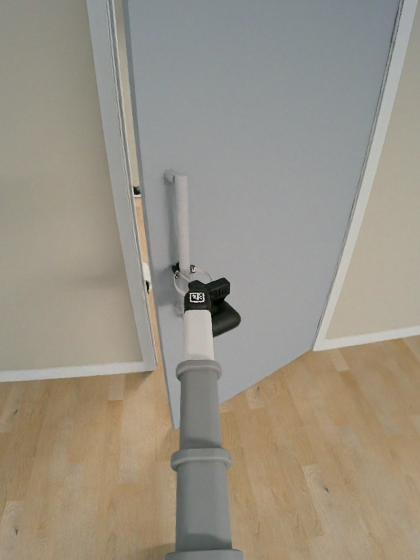

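Scene clock: 2175.67 s.
move: r2 moving
r1: as last shown
r1.lidar_m: 1.19 2.12 2.13 1.84 1.59 1.33 0.73 0.64 0.66 1.18 1.39 1.30
r1.motor_effort: lift_m=+19(19) arm_m=-5(5) wheel_0=+3(4) wheel_1=+1(1) wheel_2=+0(0)
r1.servo_current: wrist_yaw_rad=52(65) wrist_pitch_rad=33(46) wrist_roll_rad=46(65) gripper_m=39(46)
r1.wrist_depth_mm: - - - - - 1708 1182 / - - - - - 1464 1182 / - - - - - 1182 1138 / - - - 1308 1118 - 1078 / - - - - - 1537 1205 / - 210 - - 1464 196 1205 / - - - 149 - 1708 1205
r2.base_odometry: x=-1.175 y=-2.921 heading=-2.158
r2.turned_by_wheels: +0.000
r2.turned_by_imu: +0.000
r2.base_tilt: forward=-0.6 right=+0.1
r2.lidar_m: 0.85 1.32 1.67 1.98 2.03 2.63 - 4.35 2.98 2.76 2.06 1.16
r2.base_status: translate_m moving; strafe_m moving
r2.joint_positions: lift_m=+0.850 arm_m=+0.436 wrist_yaw_rad=+0.482 wrist_pitch_rad=+0.002 wrist_roll_rad=+0.000 gripper_m=-0.029
r2.joint_status: wrist_yaw_rad moving
r2.measured_speeds: translate_m=+0.039 strafe_m=+0.034 rotate_rad=+0.001 lift_m=+0.000 arm_m=+0.000 wrist_yaw_rad=-0.088 wrist_pitch_rad=+0.000 wrist_roll_rad=+0.000
r2.motor_effort: lift_m=+21(21) arm_m=-4(4) wheel_0=-4(15) wheel_1=+4(5) wheel_2=-1(3)
r2.servo_current: wrist_yaw_rad=59(85) wrist_pitch_rad=39(46) wrist_roll_rad=39(59) gripper_m=98(104)
r2.hand_pose: x=+0.9030 y=+0.0563 z=+1.0275 quat_wxyz=(+0.971, +0.000, +0.001, +0.239) (m; r2's base frame)
r2.wrist_depth_mm: - - 240 162 242 242 242 / - - 242 163 243 242 243 / - - 243 166 244 243 245 / - - 244 165 246 245 246 / - - 246 167 247 247 247 / - - 183 167 180 248 249 / - - 249 - 249 249 250
pictures: none

Scene clock: 2178.80 s.
earlier move: r2 done
r1.base_odometry: x=+0.317 y=+2.393 heading=-0.993
r1.turned_by_wheels: +0.000
r1.turned_by_imu: +0.000
r1.base_tilt: forward=-1.6 right=+1.3
r1.lidar_m: 1.19 2.12 2.13 1.82 1.58 1.36 0.79 0.65 0.64 1.04 1.40 1.30
r1.base_status: not commanded
r1.joint_positions: lift_m=+0.648 arm_m=+0.000 wrist_yaw_rad=-0.002 wrist_pitch_rad=+0.000 wrist_roll_rad=+1.569 gripper_m=+0.135
r1.joint_status: not commanded
r1.measured_speeds: all 0
r1.motor_effort: lift_m=+19(19) arm_m=-5(5) wheel_0=+3(4) wheel_1=+1(1) wheel_2=+0(0)
r1.servo_current: wrist_yaw_rad=52(78) wrist_pitch_rad=39(46) wrist_roll_rad=46(72) gripper_m=39(52)
r1.hand_pose: x=+0.4592 y=-0.0881 z=+0.8262 quat_wxyz=(+0.708, +0.706, -0.001, -0.001) (m; r1's base frame)
r1.wrist_depth_mm: - - - - - 1756 1160 / - - - - - 1464 1160 / - - - - - 1160 1138 / - - - 1308 1118 - 1078 / - - - - - 1499 1205 / - 210 - - 1430 196 1182 / - - - 148 - 1756 1205
r2.base_odometry: x=-1.146 y=-3.146 heading=-2.159
r2.turned_by_wheels: -0.001
r2.turned_by_imu: -0.001
r2.base_tilt: forward=-0.6 right=+0.1
r2.lidar_m: 0.86 1.12 1.43 1.85 1.88 2.46 - 4.57 3.12 2.88 1.79 1.03
r2.base_status: done
r2.joint_positions: lift_m=+0.850 arm_m=+0.436 wrist_yaw_rad=+0.264 wrist_pitch_rad=+0.002 wrist_roll_rad=+0.000 gripper_m=-0.029
r2.joint_status: all done
r2.measured_speeds: all 0
r2.motor_effort: lift_m=+21(21) arm_m=-4(4) wheel_0=-14(17) wheel_1=-2(7) wheel_2=+1(3)
r2.servo_current: wrist_yaw_rad=46(104) wrist_pitch_rad=39(46) wrist_roll_rad=46(59) gripper_m=98(104)
r2.hand_pose: x=+0.9081 y=-0.0092 z=+1.0275 quat_wxyz=(+0.991, +0.000, +0.001, +0.132) (m; r2's base frame)
r2.wrist_depth_mm: - 480 239 162 241 244 245 / - 480 241 165 243 245 246 / - 488 242 166 245 247 247 / - - 244 165 248 247 249 / - - 246 167 248 251 250 / - - 185 168 179 250 252 / - - 247 - 251 252 254
wait: 3.13 of 5 s (r2 has come to rest)
pictures: r2_head_camera
Images, in order (width x height): r2_head_camera 420x560.

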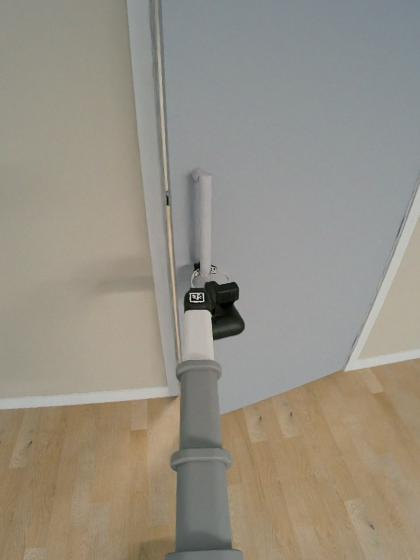

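move(
  blocking=false,
  r2={"base":{"translate_m":0.142,"strafe_m":0.077},"joints":{"wrist_yaw_rad":0.09},"speeds":{"wrist_yaw_rad":0.1},"pace":"slow"},
)

wait(
  seconds=4,
)

move(
  blocking=false,
  r2={"base":{"translate_m":0.076,"strafe_m":0.025},"joints":{"wrist_yaw_rad":0.0},"speeds":{"wrist_yaw_rad":0.1},"pace":"slow","contact_limits":{"translate_m":0.2}},
)

wait(
  seconds=3,
  cameras=["r2_head_camera","r2_wrist_camera"],
)

Scene clock: 2201.60 s.
move: r2 moving
r1: as last shown
r1.base_tilt: forward=-1.6 right=+1.2
r1.lidar_m: 1.17 2.13 2.14 1.83 1.58 1.35 0.76 0.63 0.66 1.01 1.38 1.28
r1.motor_effort: lift_m=+19(19) arm_m=-5(5) wheel_0=+3(3) wheel_1=+0(1) wheel_2=+0(0)
r1.servo_current: wrist_yaw_rad=59(59) wrist_pitch_rad=39(46) wrist_roll_rad=46(52) gripper_m=39(46)
r1.wrist_depth_mm: - - - - - 1756 1160 / - - - - - 1499 1160 / - - - - - 1160 1138 / - - - 1336 1098 - 1098 / - - - - - 1464 1229 / - 210 - - 1464 196 1229 / - - - 149 - 1708 1229
r2.base_odometry: x=-1.147 y=-3.160 heading=-2.159
r2.turned_by_wheels: +0.000
r2.turned_by_imu: +0.001
r2.base_tilt: forward=-0.6 right=+0.1
r2.lidar_m: 0.85 1.13 1.44 1.82 1.88 2.41 - 4.60 3.11 2.90 1.73 1.06
r2.base_status: translate_m moving; strafe_m moving
r2.joint_positions: lift_m=+0.850 arm_m=+0.436 wrist_yaw_rad=+0.222 wrist_pitch_rad=+0.002 wrist_roll_rad=+0.000 gripper_m=-0.029
r2.joint_status: wrist_yaw_rad moving
r2.measured_speeds: translate_m=+0.048 strafe_m=+0.027 rotate_rad=+0.004 lift_m=+0.000 arm_m=+0.000 wrist_yaw_rad=-0.104 wrist_pitch_rad=+0.000 wrist_roll_rad=+0.000
r2.motor_effort: lift_m=+21(21) arm_m=-4(4) wheel_0=+2(13) wheel_1=+5(5) wheel_2=-5(5)
r2.servo_current: wrist_yaw_rad=65(65) wrist_pitch_rad=39(46) wrist_roll_rad=46(52) gripper_m=98(104)
r2.hand_pose: x=+0.9075 y=-0.0218 z=+1.0275 quat_wxyz=(+0.994, +0.000, +0.001, +0.111) (m; r2's base frame)
r2.wrist_depth_mm: - 466 239 162 243 246 248 / - 466 240 164 245 247 249 / - 473 242 165 247 248 252 / - 473 243 165 248 250 251 / - 477 245 167 249 250 254 / - 477 184 166 178 252 255 / - 136 246 - 254 254 256
pictures: none

Scene clock: 2203.90 s.
earlier move: r2 done
r1.base_odometry: x=+0.317 y=+2.393 heading=-0.993
r1.turned_by_wheels: +0.000
r1.turned_by_imu: +0.000
r1.base_tilt: forward=-1.6 right=+1.3
r1.lidar_m: 1.20 2.14 2.11 1.84 1.59 1.37 0.74 0.65 0.64 0.91 1.40 1.27
r1.base_status: not commanded
r1.joint_positions: lift_m=+0.648 arm_m=+0.000 wrist_yaw_rad=-0.002 wrist_pitch_rad=+0.000 wrist_roll_rad=+1.569 gripper_m=+0.135
r1.joint_status: not commanded
r1.measured_speeds: all 0
r1.motor_effort: lift_m=+19(19) arm_m=-4(5) wheel_0=+3(4) wheel_1=+1(1) wheel_2=+0(0)
r1.servo_current: wrist_yaw_rad=65(65) wrist_pitch_rad=46(52) wrist_roll_rad=33(65) gripper_m=46(52)
r1.hand_pose: x=+0.4592 y=-0.0881 z=+0.8262 quat_wxyz=(+0.708, +0.706, -0.001, -0.001) (m; r1's base frame)
r1.wrist_depth_mm: - - - - - 1756 1160 / - - - - - 1464 1160 / - - - - - 1160 1118 / - - - 1308 1098 - 1060 / - - - - - 1499 1205 / - 211 - - 1499 196 1205 / - - - 148 - 1756 1205
r2.base_odometry: x=-1.161 y=-3.307 heading=-2.159
r2.turned_by_wheels: +0.000
r2.turned_by_imu: +0.001
r2.base_tilt: forward=-0.6 right=+0.1
r2.lidar_m: 0.84 0.98 1.25 1.79 1.83 2.38 - 4.68 3.17 2.92 1.54 1.01
r2.base_status: done
r2.joint_positions: lift_m=+0.850 arm_m=+0.436 wrist_yaw_rad=+0.093 wrist_pitch_rad=+0.002 wrist_roll_rad=+0.000 gripper_m=-0.029
r2.joint_status: all done
r2.measured_speeds: all 0
r2.motor_effort: lift_m=+21(21) arm_m=-4(4) wheel_0=-2(13) wheel_1=+0(10) wheel_2=+5(10)
r2.servo_current: wrist_yaw_rad=39(91) wrist_pitch_rad=46(46) wrist_roll_rad=39(59) gripper_m=91(104)
r2.hand_pose: x=+0.9022 y=-0.0603 z=+1.0275 quat_wxyz=(+0.999, +0.000, +0.001, +0.046) (m; r2's base frame)
r2.wrist_depth_mm: 307 291 239 162 242 244 245 / 309 294 241 163 244 246 246 / 312 296 243 165 246 248 249 / 314 310 244 165 247 248 250 / 315 312 244 167 247 251 251 / 317 315 184 167 178 251 253 / 320 317 249 - 251 252 254
wait: 2.30 of 4 s (r2 has come to rest)
pictures: none

Scene clock: 2204.40 s.
move: r2 moving
r1: as last shown
r1.lidar_m: 1.20 2.14 2.13 1.87 1.61 1.35 0.77 0.64 0.65 0.89 1.38 1.28
r1.motor_effort: lift_m=+19(19) arm_m=-5(5) wheel_0=+3(3) wheel_1=+0(1) wheel_2=+0(0)
r1.servo_current: wrist_yaw_rad=46(72) wrist_pitch_rad=46(46) wrist_roll_rad=59(59) gripper_m=46(52)
r1.wrist_depth_mm: - - - - - 1756 1160 / - - - - - 1464 1182 / - - - - - 1182 1118 / - - - 1336 1098 - 1078 / - - - - - 1537 1160 / - 210 - - 1464 196 1205 / - - - 149 - 1756 1182
r2.base_odometry: x=-1.164 y=-3.320 heading=-2.158
r2.turned_by_wheels: +0.001
r2.turned_by_imu: +0.001
r2.base_tilt: forward=-0.7 right=+0.0
r2.lidar_m: 0.84 0.97 1.22 1.80 1.82 2.34 - 4.70 3.17 2.95 1.54 0.97
r2.base_status: translate_m moving; strafe_m moving
r2.joint_positions: lift_m=+0.850 arm_m=+0.436 wrist_yaw_rad=+0.060 wrist_pitch_rad=+0.002 wrist_roll_rad=+0.000 gripper_m=-0.029
r2.joint_status: wrist_yaw_rad moving
r2.measured_speeds: translate_m=+0.048 strafe_m=+0.016 rotate_rad=+0.003 lift_m=+0.000 arm_m=+0.000 wrist_yaw_rad=-0.098 wrist_pitch_rad=+0.000 wrist_roll_rad=+0.000
r2.motor_effort: lift_m=+21(21) arm_m=-4(4) wheel_0=+2(5) wheel_1=+7(7) wheel_2=-3(4)
r2.servo_current: wrist_yaw_rad=65(78) wrist_pitch_rad=39(46) wrist_roll_rad=33(52) gripper_m=91(98)
r2.contact_limits: translate_m 0.2
r2.hand_pose: x=+0.9000 y=-0.0701 z=+1.0275 quat_wxyz=(+1.000, +0.000, +0.001, +0.030) (m; r2's base frame)
r2.wrist_depth_mm: 294 281 238 161 244 247 249 / 296 285 240 163 245 247 250 / 298 285 241 163 246 248 252 / 300 286 241 167 248 251 253 / 301 289 245 166 249 253 255 / 303 291 185 167 180 254 256 / 306 306 246 - 253 - 258
pictures: none

Scene clock: 2205.93 s.
earlier move: r2 done
r1.base_odometry: x=+0.317 y=+2.393 heading=-0.993
r1.turned_by_wheels: +0.000
r1.turned_by_imu: +0.000
r1.base_tilt: forward=-1.6 right=+1.3
r1.lidar_m: 1.18 2.13 2.13 1.85 1.59 1.33 0.76 0.65 0.63 0.84 1.41 1.28
r1.base_status: not commanded
r1.joint_positions: lift_m=+0.648 arm_m=+0.000 wrist_yaw_rad=-0.002 wrist_pitch_rad=+0.000 wrist_roll_rad=+1.569 gripper_m=+0.135
r1.joint_status: not commanded
r1.measured_speeds: all 0
r1.motor_effort: lift_m=+19(19) arm_m=-5(5) wheel_0=+3(4) wheel_1=+1(1) wheel_2=+0(0)
r1.servo_current: wrist_yaw_rad=59(72) wrist_pitch_rad=39(46) wrist_roll_rad=46(65) gripper_m=39(52)
r1.hand_pose: x=+0.4592 y=-0.0881 z=+0.8262 quat_wxyz=(+0.708, +0.706, -0.001, -0.001) (m; r1's base frame)
r1.wrist_depth_mm: - - - - - 1808 1160 / - - - - - 1464 1182 / - - - - - 1182 1118 / - - - 1308 1098 - 1078 / - - - - - 1576 1205 / - 210 - - 1464 197 1205 / - - - 149 - 1661 1182
r2.base_odometry: x=-1.182 y=-3.384 heading=-2.158
r2.turned_by_wheels: +0.000
r2.turned_by_imu: +0.001
r2.base_tilt: forward=-0.7 right=+0.0
r2.lidar_m: 0.81 0.89 1.18 1.78 1.83 2.33 - 4.71 3.20 2.96 1.43 0.94
r2.base_status: done
r2.joint_positions: lift_m=+0.850 arm_m=+0.436 wrist_yaw_rad=+0.007 wrist_pitch_rad=+0.002 wrist_roll_rad=+0.000 gripper_m=-0.029
r2.joint_status: all done
r2.measured_speeds: all 0
r2.motor_effort: lift_m=+21(21) arm_m=-4(4) wheel_0=+9(13) wheel_1=+8(11) wheel_2=-4(7)
r2.servo_current: wrist_yaw_rad=59(111) wrist_pitch_rad=39(46) wrist_roll_rad=39(59) gripper_m=91(98)
r2.contact_limits: translate_m 0.2
r2.hand_pose: x=+0.8959 y=-0.0854 z=+1.0275 quat_wxyz=(+1.000, +0.000, +0.001, +0.003) (m; r2's base frame)
r2.wrist_depth_mm: 225 216 231 156 237 239 241 / 226 217 233 156 238 240 244 / 228 218 234 157 239 244 245 / 230 220 236 158 240 244 246 / 231 221 237 159 242 245 248 / 232 222 186 159 181 247 250 / 234 223 239 - 246 249 251
wait: 1.53 of 3 s (r2 has come to rest)
pictures: r2_head_camera, r2_wrist_camera
Images, in order (width x height): r2_head_camera 420x560, r2_wrist_camera 616x392.

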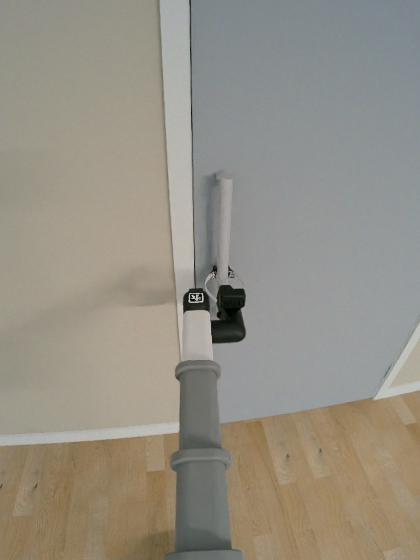

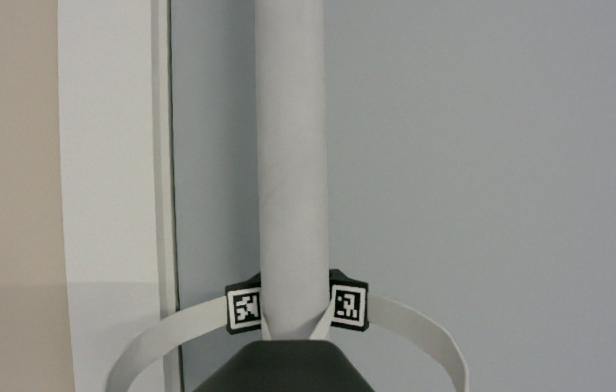

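move(
  blocking=false,
  r2={"base":{"translate_m":0.02},"pace":"slow","contact_limits":{"translate_m":0.1}},
)

wait(
  seconds=1.5,
)

move(
  blocking=false,
  r2={"joints":{"gripper_m":0.11}},
)

wait(
  seconds=2,
  cameras=["r2_wrist_camera"],
)

Scene clock: 2211.30 s.
move: r2 moving
r1: as last shown
r1.lidar_m: 1.19 2.13 2.12 1.84 1.58 1.38 0.77 0.65 0.65 0.85 1.40 1.27
r1.motor_effort: lift_m=+19(19) arm_m=-5(5) wheel_0=+3(4) wheel_1=+0(1) wheel_2=-1(1)
r1.servo_current: wrist_yaw_rad=59(59) wrist_pitch_rad=46(46) wrist_roll_rad=59(59) gripper_m=39(46)
r1.wrist_depth_mm: - - - - - 1756 1160 / - - - - - 1464 1182 / - - - - - 1138 1138 / - - - 1336 1098 - 1078 / - - - - - 1576 1182 / - 209 - - 1464 196 1205 / - - - 148 - 1808 1229
r2.base_odometry: x=-1.189 y=-3.394 heading=-2.157
r2.turned_by_wheels: +0.001
r2.turned_by_imu: +0.001
r2.base_tilt: forward=-0.7 right=+0.1
r2.lidar_m: 0.83 0.89 1.17 1.74 1.78 2.35 - 4.70 3.18 2.96 1.42 0.96
r2.base_status: translate_m moving
r2.joint_positions: lift_m=+0.850 arm_m=+0.436 wrist_yaw_rad=+0.003 wrist_pitch_rad=+0.002 wrist_roll_rad=+0.000 gripper_m=-0.029
r2.joint_status: not commanded
r2.measured_speeds: translate_m=+0.041 strafe_m=+0.000 rotate_rad=+0.002 lift_m=+0.000 arm_m=+0.000 wrist_yaw_rad=-0.025 wrist_pitch_rad=+0.000 wrist_roll_rad=+0.000
r2.motor_effort: lift_m=+21(21) arm_m=-3(4) wheel_0=+9(16) wheel_1=+8(10) wheel_2=-8(11)
r2.servo_current: wrist_yaw_rad=46(59) wrist_pitch_rad=39(46) wrist_roll_rad=46(52) gripper_m=91(98)
r2.contact_limits: translate_m 0.1
r2.hand_pose: x=+0.8956 y=-0.0864 z=+1.0275 quat_wxyz=(+1.000, +0.000, +0.001, +0.002) (m; r2's base frame)
r2.wrist_depth_mm: 203 206 221 146 228 230 234 / 205 208 224 148 229 231 235 / 216 209 224 148 230 233 236 / 208 210 224 148 231 235 238 / 209 211 227 149 232 237 239 / 220 211 184 150 181 237 241 / 223 211 229 - 236 240 242
pictures: none

Scene clock: 2212.23 s.
earlier move: r2 contact_stop
r1.base_odometry: x=+0.317 y=+2.393 heading=-0.993
r1.turned_by_wheels: +0.000
r1.turned_by_imu: +0.000
r1.base_tilt: forward=-1.6 right=+1.3
r1.lidar_m: 1.18 2.14 2.12 1.85 1.62 1.36 0.77 0.63 0.66 0.84 1.40 1.25
r1.base_status: not commanded
r1.joint_positions: lift_m=+0.648 arm_m=+0.000 wrist_yaw_rad=-0.002 wrist_pitch_rad=+0.000 wrist_roll_rad=+1.569 gripper_m=+0.135
r1.joint_status: not commanded
r1.measured_speeds: all 0
r1.motor_effort: lift_m=+19(19) arm_m=-5(5) wheel_0=+3(4) wheel_1=+0(1) wheel_2=+0(1)
r1.servo_current: wrist_yaw_rad=59(78) wrist_pitch_rad=39(46) wrist_roll_rad=59(65) gripper_m=39(46)
r1.hand_pose: x=+0.4592 y=-0.0881 z=+0.8262 quat_wxyz=(+0.708, +0.706, -0.001, -0.001) (m; r1's base frame)
r1.wrist_depth_mm: - - - - - 1808 1160 / - - - - - 1464 1138 / - - - - - 1118 1138 / - - - 1336 1118 - 1078 / - - - - - 1499 1182 / - 210 - - 1464 196 1205 / - - - 149 - 1808 1229
r2.base_odometry: x=-1.190 y=-3.396 heading=-2.173
r2.turned_by_wheels: -0.016
r2.turned_by_imu: +0.003
r2.base_tilt: forward=-0.7 right=+0.1
r2.lidar_m: 0.84 0.87 1.16 1.77 1.79 2.36 - 4.66 3.17 2.96 1.38 0.93
r2.base_status: translate_m contact_stop (by the wheels' count: +0.015 of +0.020)
r2.joint_positions: lift_m=+0.850 arm_m=+0.436 wrist_yaw_rad=-0.005 wrist_pitch_rad=+0.002 wrist_roll_rad=+0.000 gripper_m=-0.029
r2.joint_status: not commanded
r2.measured_speeds: all 0
r2.on_its_own: the wheels are slack since a contact_stop
r2.motor_effort: lift_m=+21(21) arm_m=+4(5) wheel_0=+0(16) wheel_1=+0(11) wheel_2=+0(20)
r2.servo_current: wrist_yaw_rad=65(78) wrist_pitch_rad=39(46) wrist_roll_rad=46(52) gripper_m=65(98)
r2.contact_limits: translate_m 0.1
r2.hand_pose: x=+0.8948 y=-0.0890 z=+1.0275 quat_wxyz=(+1.000, +0.000, +0.001, -0.003) (m; r2's base frame)
r2.wrist_depth_mm: 202 205 222 146 229 233 236 / 205 206 223 148 230 234 237 / 215 208 224 147 232 235 239 / 216 208 226 148 234 236 241 / 208 210 227 150 235 238 242 / 220 211 186 151 180 239 244 / 220 211 229 - 237 - 245
wait: 0.93 of 1.5 s (r2 has come to rest)
pictures: none

not run: a stop that you did not command came earlier in this reply.

not run: a stop that you did not command came earlier in this reply.

Fully shut. Open and back off.

move(
  blocking=false,
  r2={"joints":{"gripper_m":0.11}},
)

wait(
  seconds=2,
  cameras=["r2_wrist_camera"],
)

move(
  blocking=false,
  r2={"base":{"translate_m":-0.25},"pace":"slow","contact_limits":{"translate_m":0.2}},
)

wait(
  seconds=4,
  cameras=["r2_head_camera","r2_wrist_camera","r1_head_camera"],
)

Scene clock: 2217.80 s.
move: r2 moving
r1: as last shown
r1.lidar_m: 1.20 2.13 2.12 1.83 1.59 1.37 0.77 0.65 0.65 0.86 1.38 1.27
r1.motor_effort: lift_m=+19(19) arm_m=-5(5) wheel_0=+3(4) wheel_1=+1(1) wheel_2=+0(0)
r1.servo_current: wrist_yaw_rad=59(65) wrist_pitch_rad=46(52) wrist_roll_rad=46(52) gripper_m=33(46)
r1.wrist_depth_mm: - - - - - 1808 1160 / - - - - - 1464 1205 / - - - - - 1160 1098 / - - - 1308 1098 - 1078 / - - - - - 1499 1205 / - 210 - - 1464 196 1182 / - - - 148 - 1756 1205
r2.base_odometry: x=-1.190 y=-3.396 heading=-2.174
r2.turned_by_wheels: +0.000
r2.turned_by_imu: +0.000
r2.base_tilt: forward=-0.7 right=+0.1
r2.lidar_m: 0.81 0.90 1.13 1.78 1.81 2.32 - 4.66 3.19 2.98 1.39 0.95
r2.base_status: not commanded
r2.joint_positions: lift_m=+0.850 arm_m=+0.436 wrist_yaw_rad=-0.005 wrist_pitch_rad=+0.002 wrist_roll_rad=+0.000 gripper_m=-0.003
r2.joint_status: gripper_m moving
r2.measured_speeds: translate_m=-0.003 strafe_m=+0.000 rotate_rad=-0.010 lift_m=+0.000 arm_m=+0.000 wrist_yaw_rad=+0.000 wrist_pitch_rad=+0.000 wrist_roll_rad=+0.000
r2.on_its_own: the wheels are slack since a contact_stop
r2.motor_effort: lift_m=+21(21) arm_m=+4(5) wheel_0=+0(1) wheel_1=+0(0) wheel_2=+0(0)
r2.servo_current: wrist_yaw_rad=39(52) wrist_pitch_rad=39(46) wrist_roll_rad=39(59) gripper_m=91(91)
r2.contact_limits: translate_m 0.1
r2.hand_pose: x=+0.8948 y=-0.0890 z=+1.0275 quat_wxyz=(+1.000, +0.000, +0.001, -0.003) (m; r2's base frame)
r2.wrist_depth_mm: 204 206 223 147 231 235 237 / 205 208 224 148 232 236 240 / 216 209 224 149 234 237 241 / 216 209 227 151 235 239 242 / 209 211 228 150 236 241 244 / 218 211 190 151 185 241 247 / 221 211 230 - 238 245 248
pictures: none

Scene clock: 2219.40 s.
earlier move: r2 done
r1.base_odometry: x=+0.317 y=+2.393 heading=-0.993
r1.turned_by_wheels: +0.000
r1.turned_by_imu: +0.000
r1.base_tilt: forward=-1.6 right=+1.3
r1.lidar_m: 1.18 2.14 2.12 1.84 1.59 1.34 0.76 0.64 0.65 0.84 1.42 1.29
r1.base_status: not commanded
r1.joint_positions: lift_m=+0.648 arm_m=+0.000 wrist_yaw_rad=-0.002 wrist_pitch_rad=+0.000 wrist_roll_rad=+1.569 gripper_m=+0.135
r1.joint_status: not commanded
r1.measured_speeds: all 0
r1.motor_effort: lift_m=+19(19) arm_m=-5(5) wheel_0=+3(4) wheel_1=+1(1) wheel_2=+0(0)
r1.servo_current: wrist_yaw_rad=59(72) wrist_pitch_rad=39(52) wrist_roll_rad=46(65) gripper_m=46(52)
r1.hand_pose: x=+0.4592 y=-0.0881 z=+0.8262 quat_wxyz=(+0.708, +0.706, -0.001, -0.001) (m; r1's base frame)
r1.wrist_depth_mm: - - - - - 1756 1160 / - - - - - 1464 1182 / - - - - - 1160 1138 / - - - 1308 1098 - 1060 / - - - - - 1499 1205 / - 210 - - 1464 196 1182 / - - - 149 - 1708 1205
r2.base_odometry: x=-1.186 y=-3.394 heading=-2.178
r2.turned_by_wheels: -0.005
r2.turned_by_imu: -0.004
r2.base_tilt: forward=-0.7 right=+0.1
r2.lidar_m: 0.81 0.89 1.16 1.76 1.82 2.33 - 4.72 3.19 2.97 1.40 0.96
r2.base_status: not commanded
r2.joint_positions: lift_m=+0.850 arm_m=+0.436 wrist_yaw_rad=-0.005 wrist_pitch_rad=+0.002 wrist_roll_rad=+0.000 gripper_m=+0.110
r2.joint_status: all done
r2.measured_speeds: all 0
r2.on_its_own: the wheels are slack since a contact_stop
r2.motor_effort: lift_m=+21(21) arm_m=+4(5) wheel_0=+0(1) wheel_1=+0(0) wheel_2=+0(0)
r2.servo_current: wrist_yaw_rad=46(72) wrist_pitch_rad=46(52) wrist_roll_rad=39(59) gripper_m=52(130)
r2.contact_limits: translate_m 0.1
r2.hand_pose: x=+0.8948 y=-0.0890 z=+1.0275 quat_wxyz=(+1.000, +0.000, +0.001, -0.003) (m; r2's base frame)
r2.wrist_depth_mm: 217 211 226 151 235 239 242 / 218 211 228 153 236 240 245 / 219 212 229 153 237 241 246 / 211 213 231 154 238 242 248 / 213 215 233 156 240 245 250 / 223 215 195 155 241 248 250 / 224 216 235 - 243 250 251
wait: 1.60 of 2 s (r2 has come to rest)
pictures: r2_wrist_camera
Images, in order (width x height): r2_wrist_camera 616x392.

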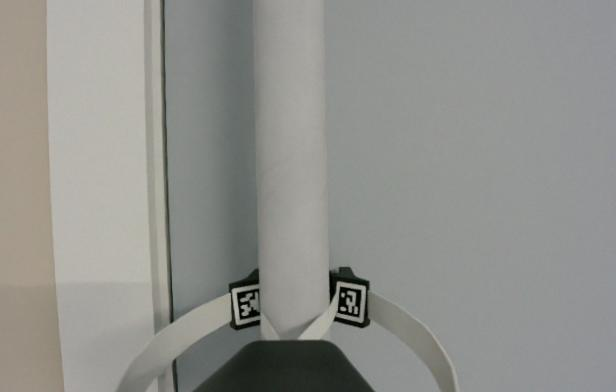

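Scene clock: 2219.90 s.
move: r2 moving
r1: as last shown
r1.lidar_m: 1.19 2.13 2.13 1.80 1.62 1.37 0.75 0.65 0.65 0.84 1.39 1.25
r1.servo_current: wrist_yaw_rad=46(59) wrist_pitch_rad=39(46) wrist_roll_rad=59(65) gripper_m=46(52)
r1.wrist_depth_mm: - - - - - 1708 1160 / - - - - - 1464 1160 / - - - - - 1138 1138 / - - - 1281 1118 - 1098 / - - - - - 1464 1205 / - 209 - - 1464 196 1205 / - - - 148 - 1756 1229
r2.base_odometry: x=-1.179 y=-3.383 heading=-2.179
r2.turned_by_wheels: -0.001
r2.turned_by_imu: -0.001
r2.base_tilt: forward=-0.6 right=+0.0
r2.lidar_m: 0.84 0.91 1.19 1.77 1.81 2.31 - 4.73 3.21 2.97 1.42 0.96
r2.base_status: translate_m moving
r2.joint_positions: lift_m=+0.850 arm_m=+0.436 wrist_yaw_rad=-0.005 wrist_pitch_rad=+0.002 wrist_roll_rad=+0.000 gripper_m=+0.110
r2.joint_status: not commanded
r2.measured_speeds: translate_m=-0.048 strafe_m=+0.001 rotate_rad=+0.002 lift_m=+0.000 arm_m=+0.000 wrist_yaw_rad=+0.000 wrist_pitch_rad=+0.000 wrist_roll_rad=+0.000
r2.motor_effort: lift_m=+20(21) arm_m=+4(5) wheel_0=-11(11) wheel_1=-6(9) wheel_2=+2(8)
r2.servo_current: wrist_yaw_rad=46(59) wrist_pitch_rad=33(39) wrist_roll_rad=39(52) gripper_m=52(59)
r2.contact_limits: translate_m 0.2
r2.hand_pose: x=+0.8948 y=-0.0890 z=+1.0275 quat_wxyz=(+1.000, +0.000, +0.001, -0.003) (m; r2's base frame)
r2.wrist_depth_mm: 218 220 237 166 246 251 256 / 226 221 237 166 247 253 257 / 228 223 239 167 249 255 259 / 221 224 241 167 251 256 260 / 231 224 242 166 253 258 262 / 233 225 192 167 195 259 265 / 235 225 245 - 257 262 266
pictures: none

Scene clock: 2223.17 s.
earlier move: r2 done
r1.base_odometry: x=+0.317 y=+2.393 heading=-0.993
r1.turned_by_wheels: +0.000
r1.turned_by_imu: +0.000
r1.base_tilt: forward=-1.6 right=+1.2
r1.lidar_m: 1.16 2.12 2.14 1.85 1.59 1.36 0.77 0.63 0.64 0.83 1.40 1.27
r1.base_status: not commanded
r1.joint_positions: lift_m=+0.648 arm_m=+0.000 wrist_yaw_rad=-0.002 wrist_pitch_rad=+0.000 wrist_roll_rad=+1.569 gripper_m=+0.135
r1.joint_status: not commanded
r1.measured_speeds: all 0
r1.motor_effort: lift_m=+19(19) arm_m=-5(5) wheel_0=+4(4) wheel_1=+0(1) wheel_2=+0(1)
r1.servo_current: wrist_yaw_rad=52(72) wrist_pitch_rad=46(52) wrist_roll_rad=39(65) gripper_m=39(52)
r1.hand_pose: x=+0.4592 y=-0.0881 z=+0.8262 quat_wxyz=(+0.708, +0.706, -0.001, -0.001) (m; r1's base frame)
r1.wrist_depth_mm: - - - - - 1756 1160 / - - - - - 1499 1160 / - - - - - 1160 1138 / - - - 1308 1098 - 1060 / - - - - - 1499 1182 / - 210 - - 1464 196 1205 / - - - 148 - 1708 1205
r2.base_odometry: x=-1.044 y=-3.189 heading=-2.178
r2.turned_by_wheels: +0.001
r2.turned_by_imu: +0.001
r2.base_tilt: forward=-0.7 right=+0.1
r2.lidar_m: 1.06 1.16 1.48 1.76 1.77 2.27 - 4.78 3.24 2.98 1.81 1.21
r2.base_status: done
r2.joint_positions: lift_m=+0.850 arm_m=+0.436 wrist_yaw_rad=-0.003 wrist_pitch_rad=+0.002 wrist_roll_rad=+0.000 gripper_m=+0.110
r2.joint_status: not commanded
r2.measured_speeds: all 0
r2.motor_effort: lift_m=+21(21) arm_m=+5(5) wheel_0=-2(11) wheel_1=-4(9) wheel_2=+5(11)
r2.servo_current: wrist_yaw_rad=46(65) wrist_pitch_rad=46(52) wrist_roll_rad=52(59) gripper_m=46(59)
r2.contact_limits: translate_m 0.2
r2.hand_pose: x=+0.8950 y=-0.0882 z=+1.0275 quat_wxyz=(+1.000, +0.000, +0.001, -0.001) (m; r2's base frame)
r2.wrist_depth_mm: 449 455 452 397 - - - / 452 462 449 399 - - - / 455 462 455 402 - - - / 459 462 462 402 - - - / 462 469 473 404 - - - / 459 466 203 407 190 - - / 469 469 469 - - - -
wait: 3.27 of 4 s (r2 has come to rest)
pictures: r1_head_camera, r2_head_camera, r2_wrist_camera
Images, in order (width x height): r1_head_camera 420x560, r2_head_camera 420x560, r2_wrist_camera 616x392.

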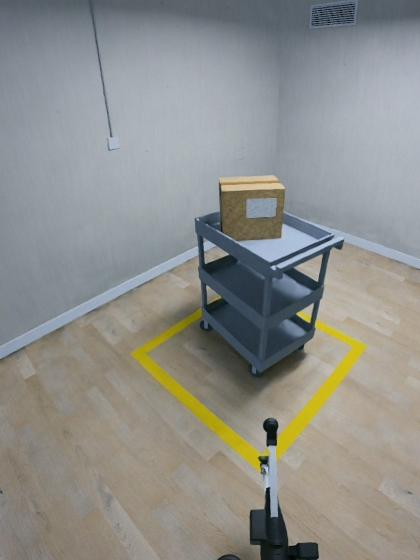

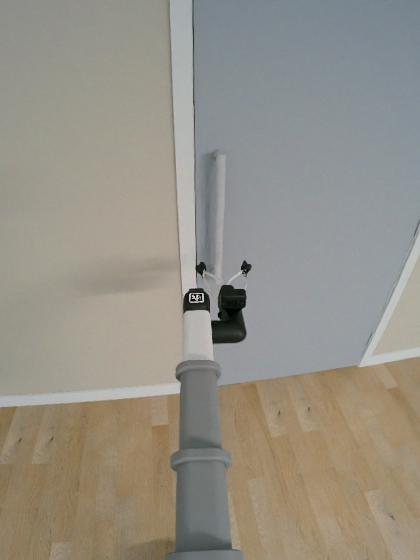

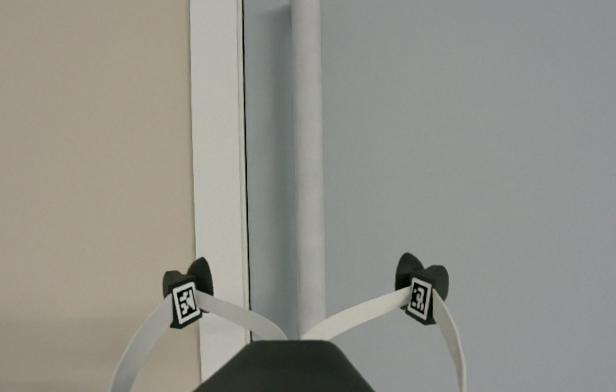

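zoom_image(
  camera="r1_head_camera",
  region=[120, 160, 380, 480],
)

Scaled by 1.575 from the camera's 420x560 image, which has a finer 600x800 frame.

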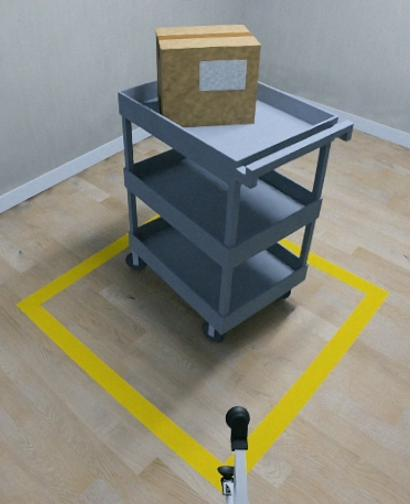

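finished_scene(
  scene=1,
)

The scene is finished: the task was done.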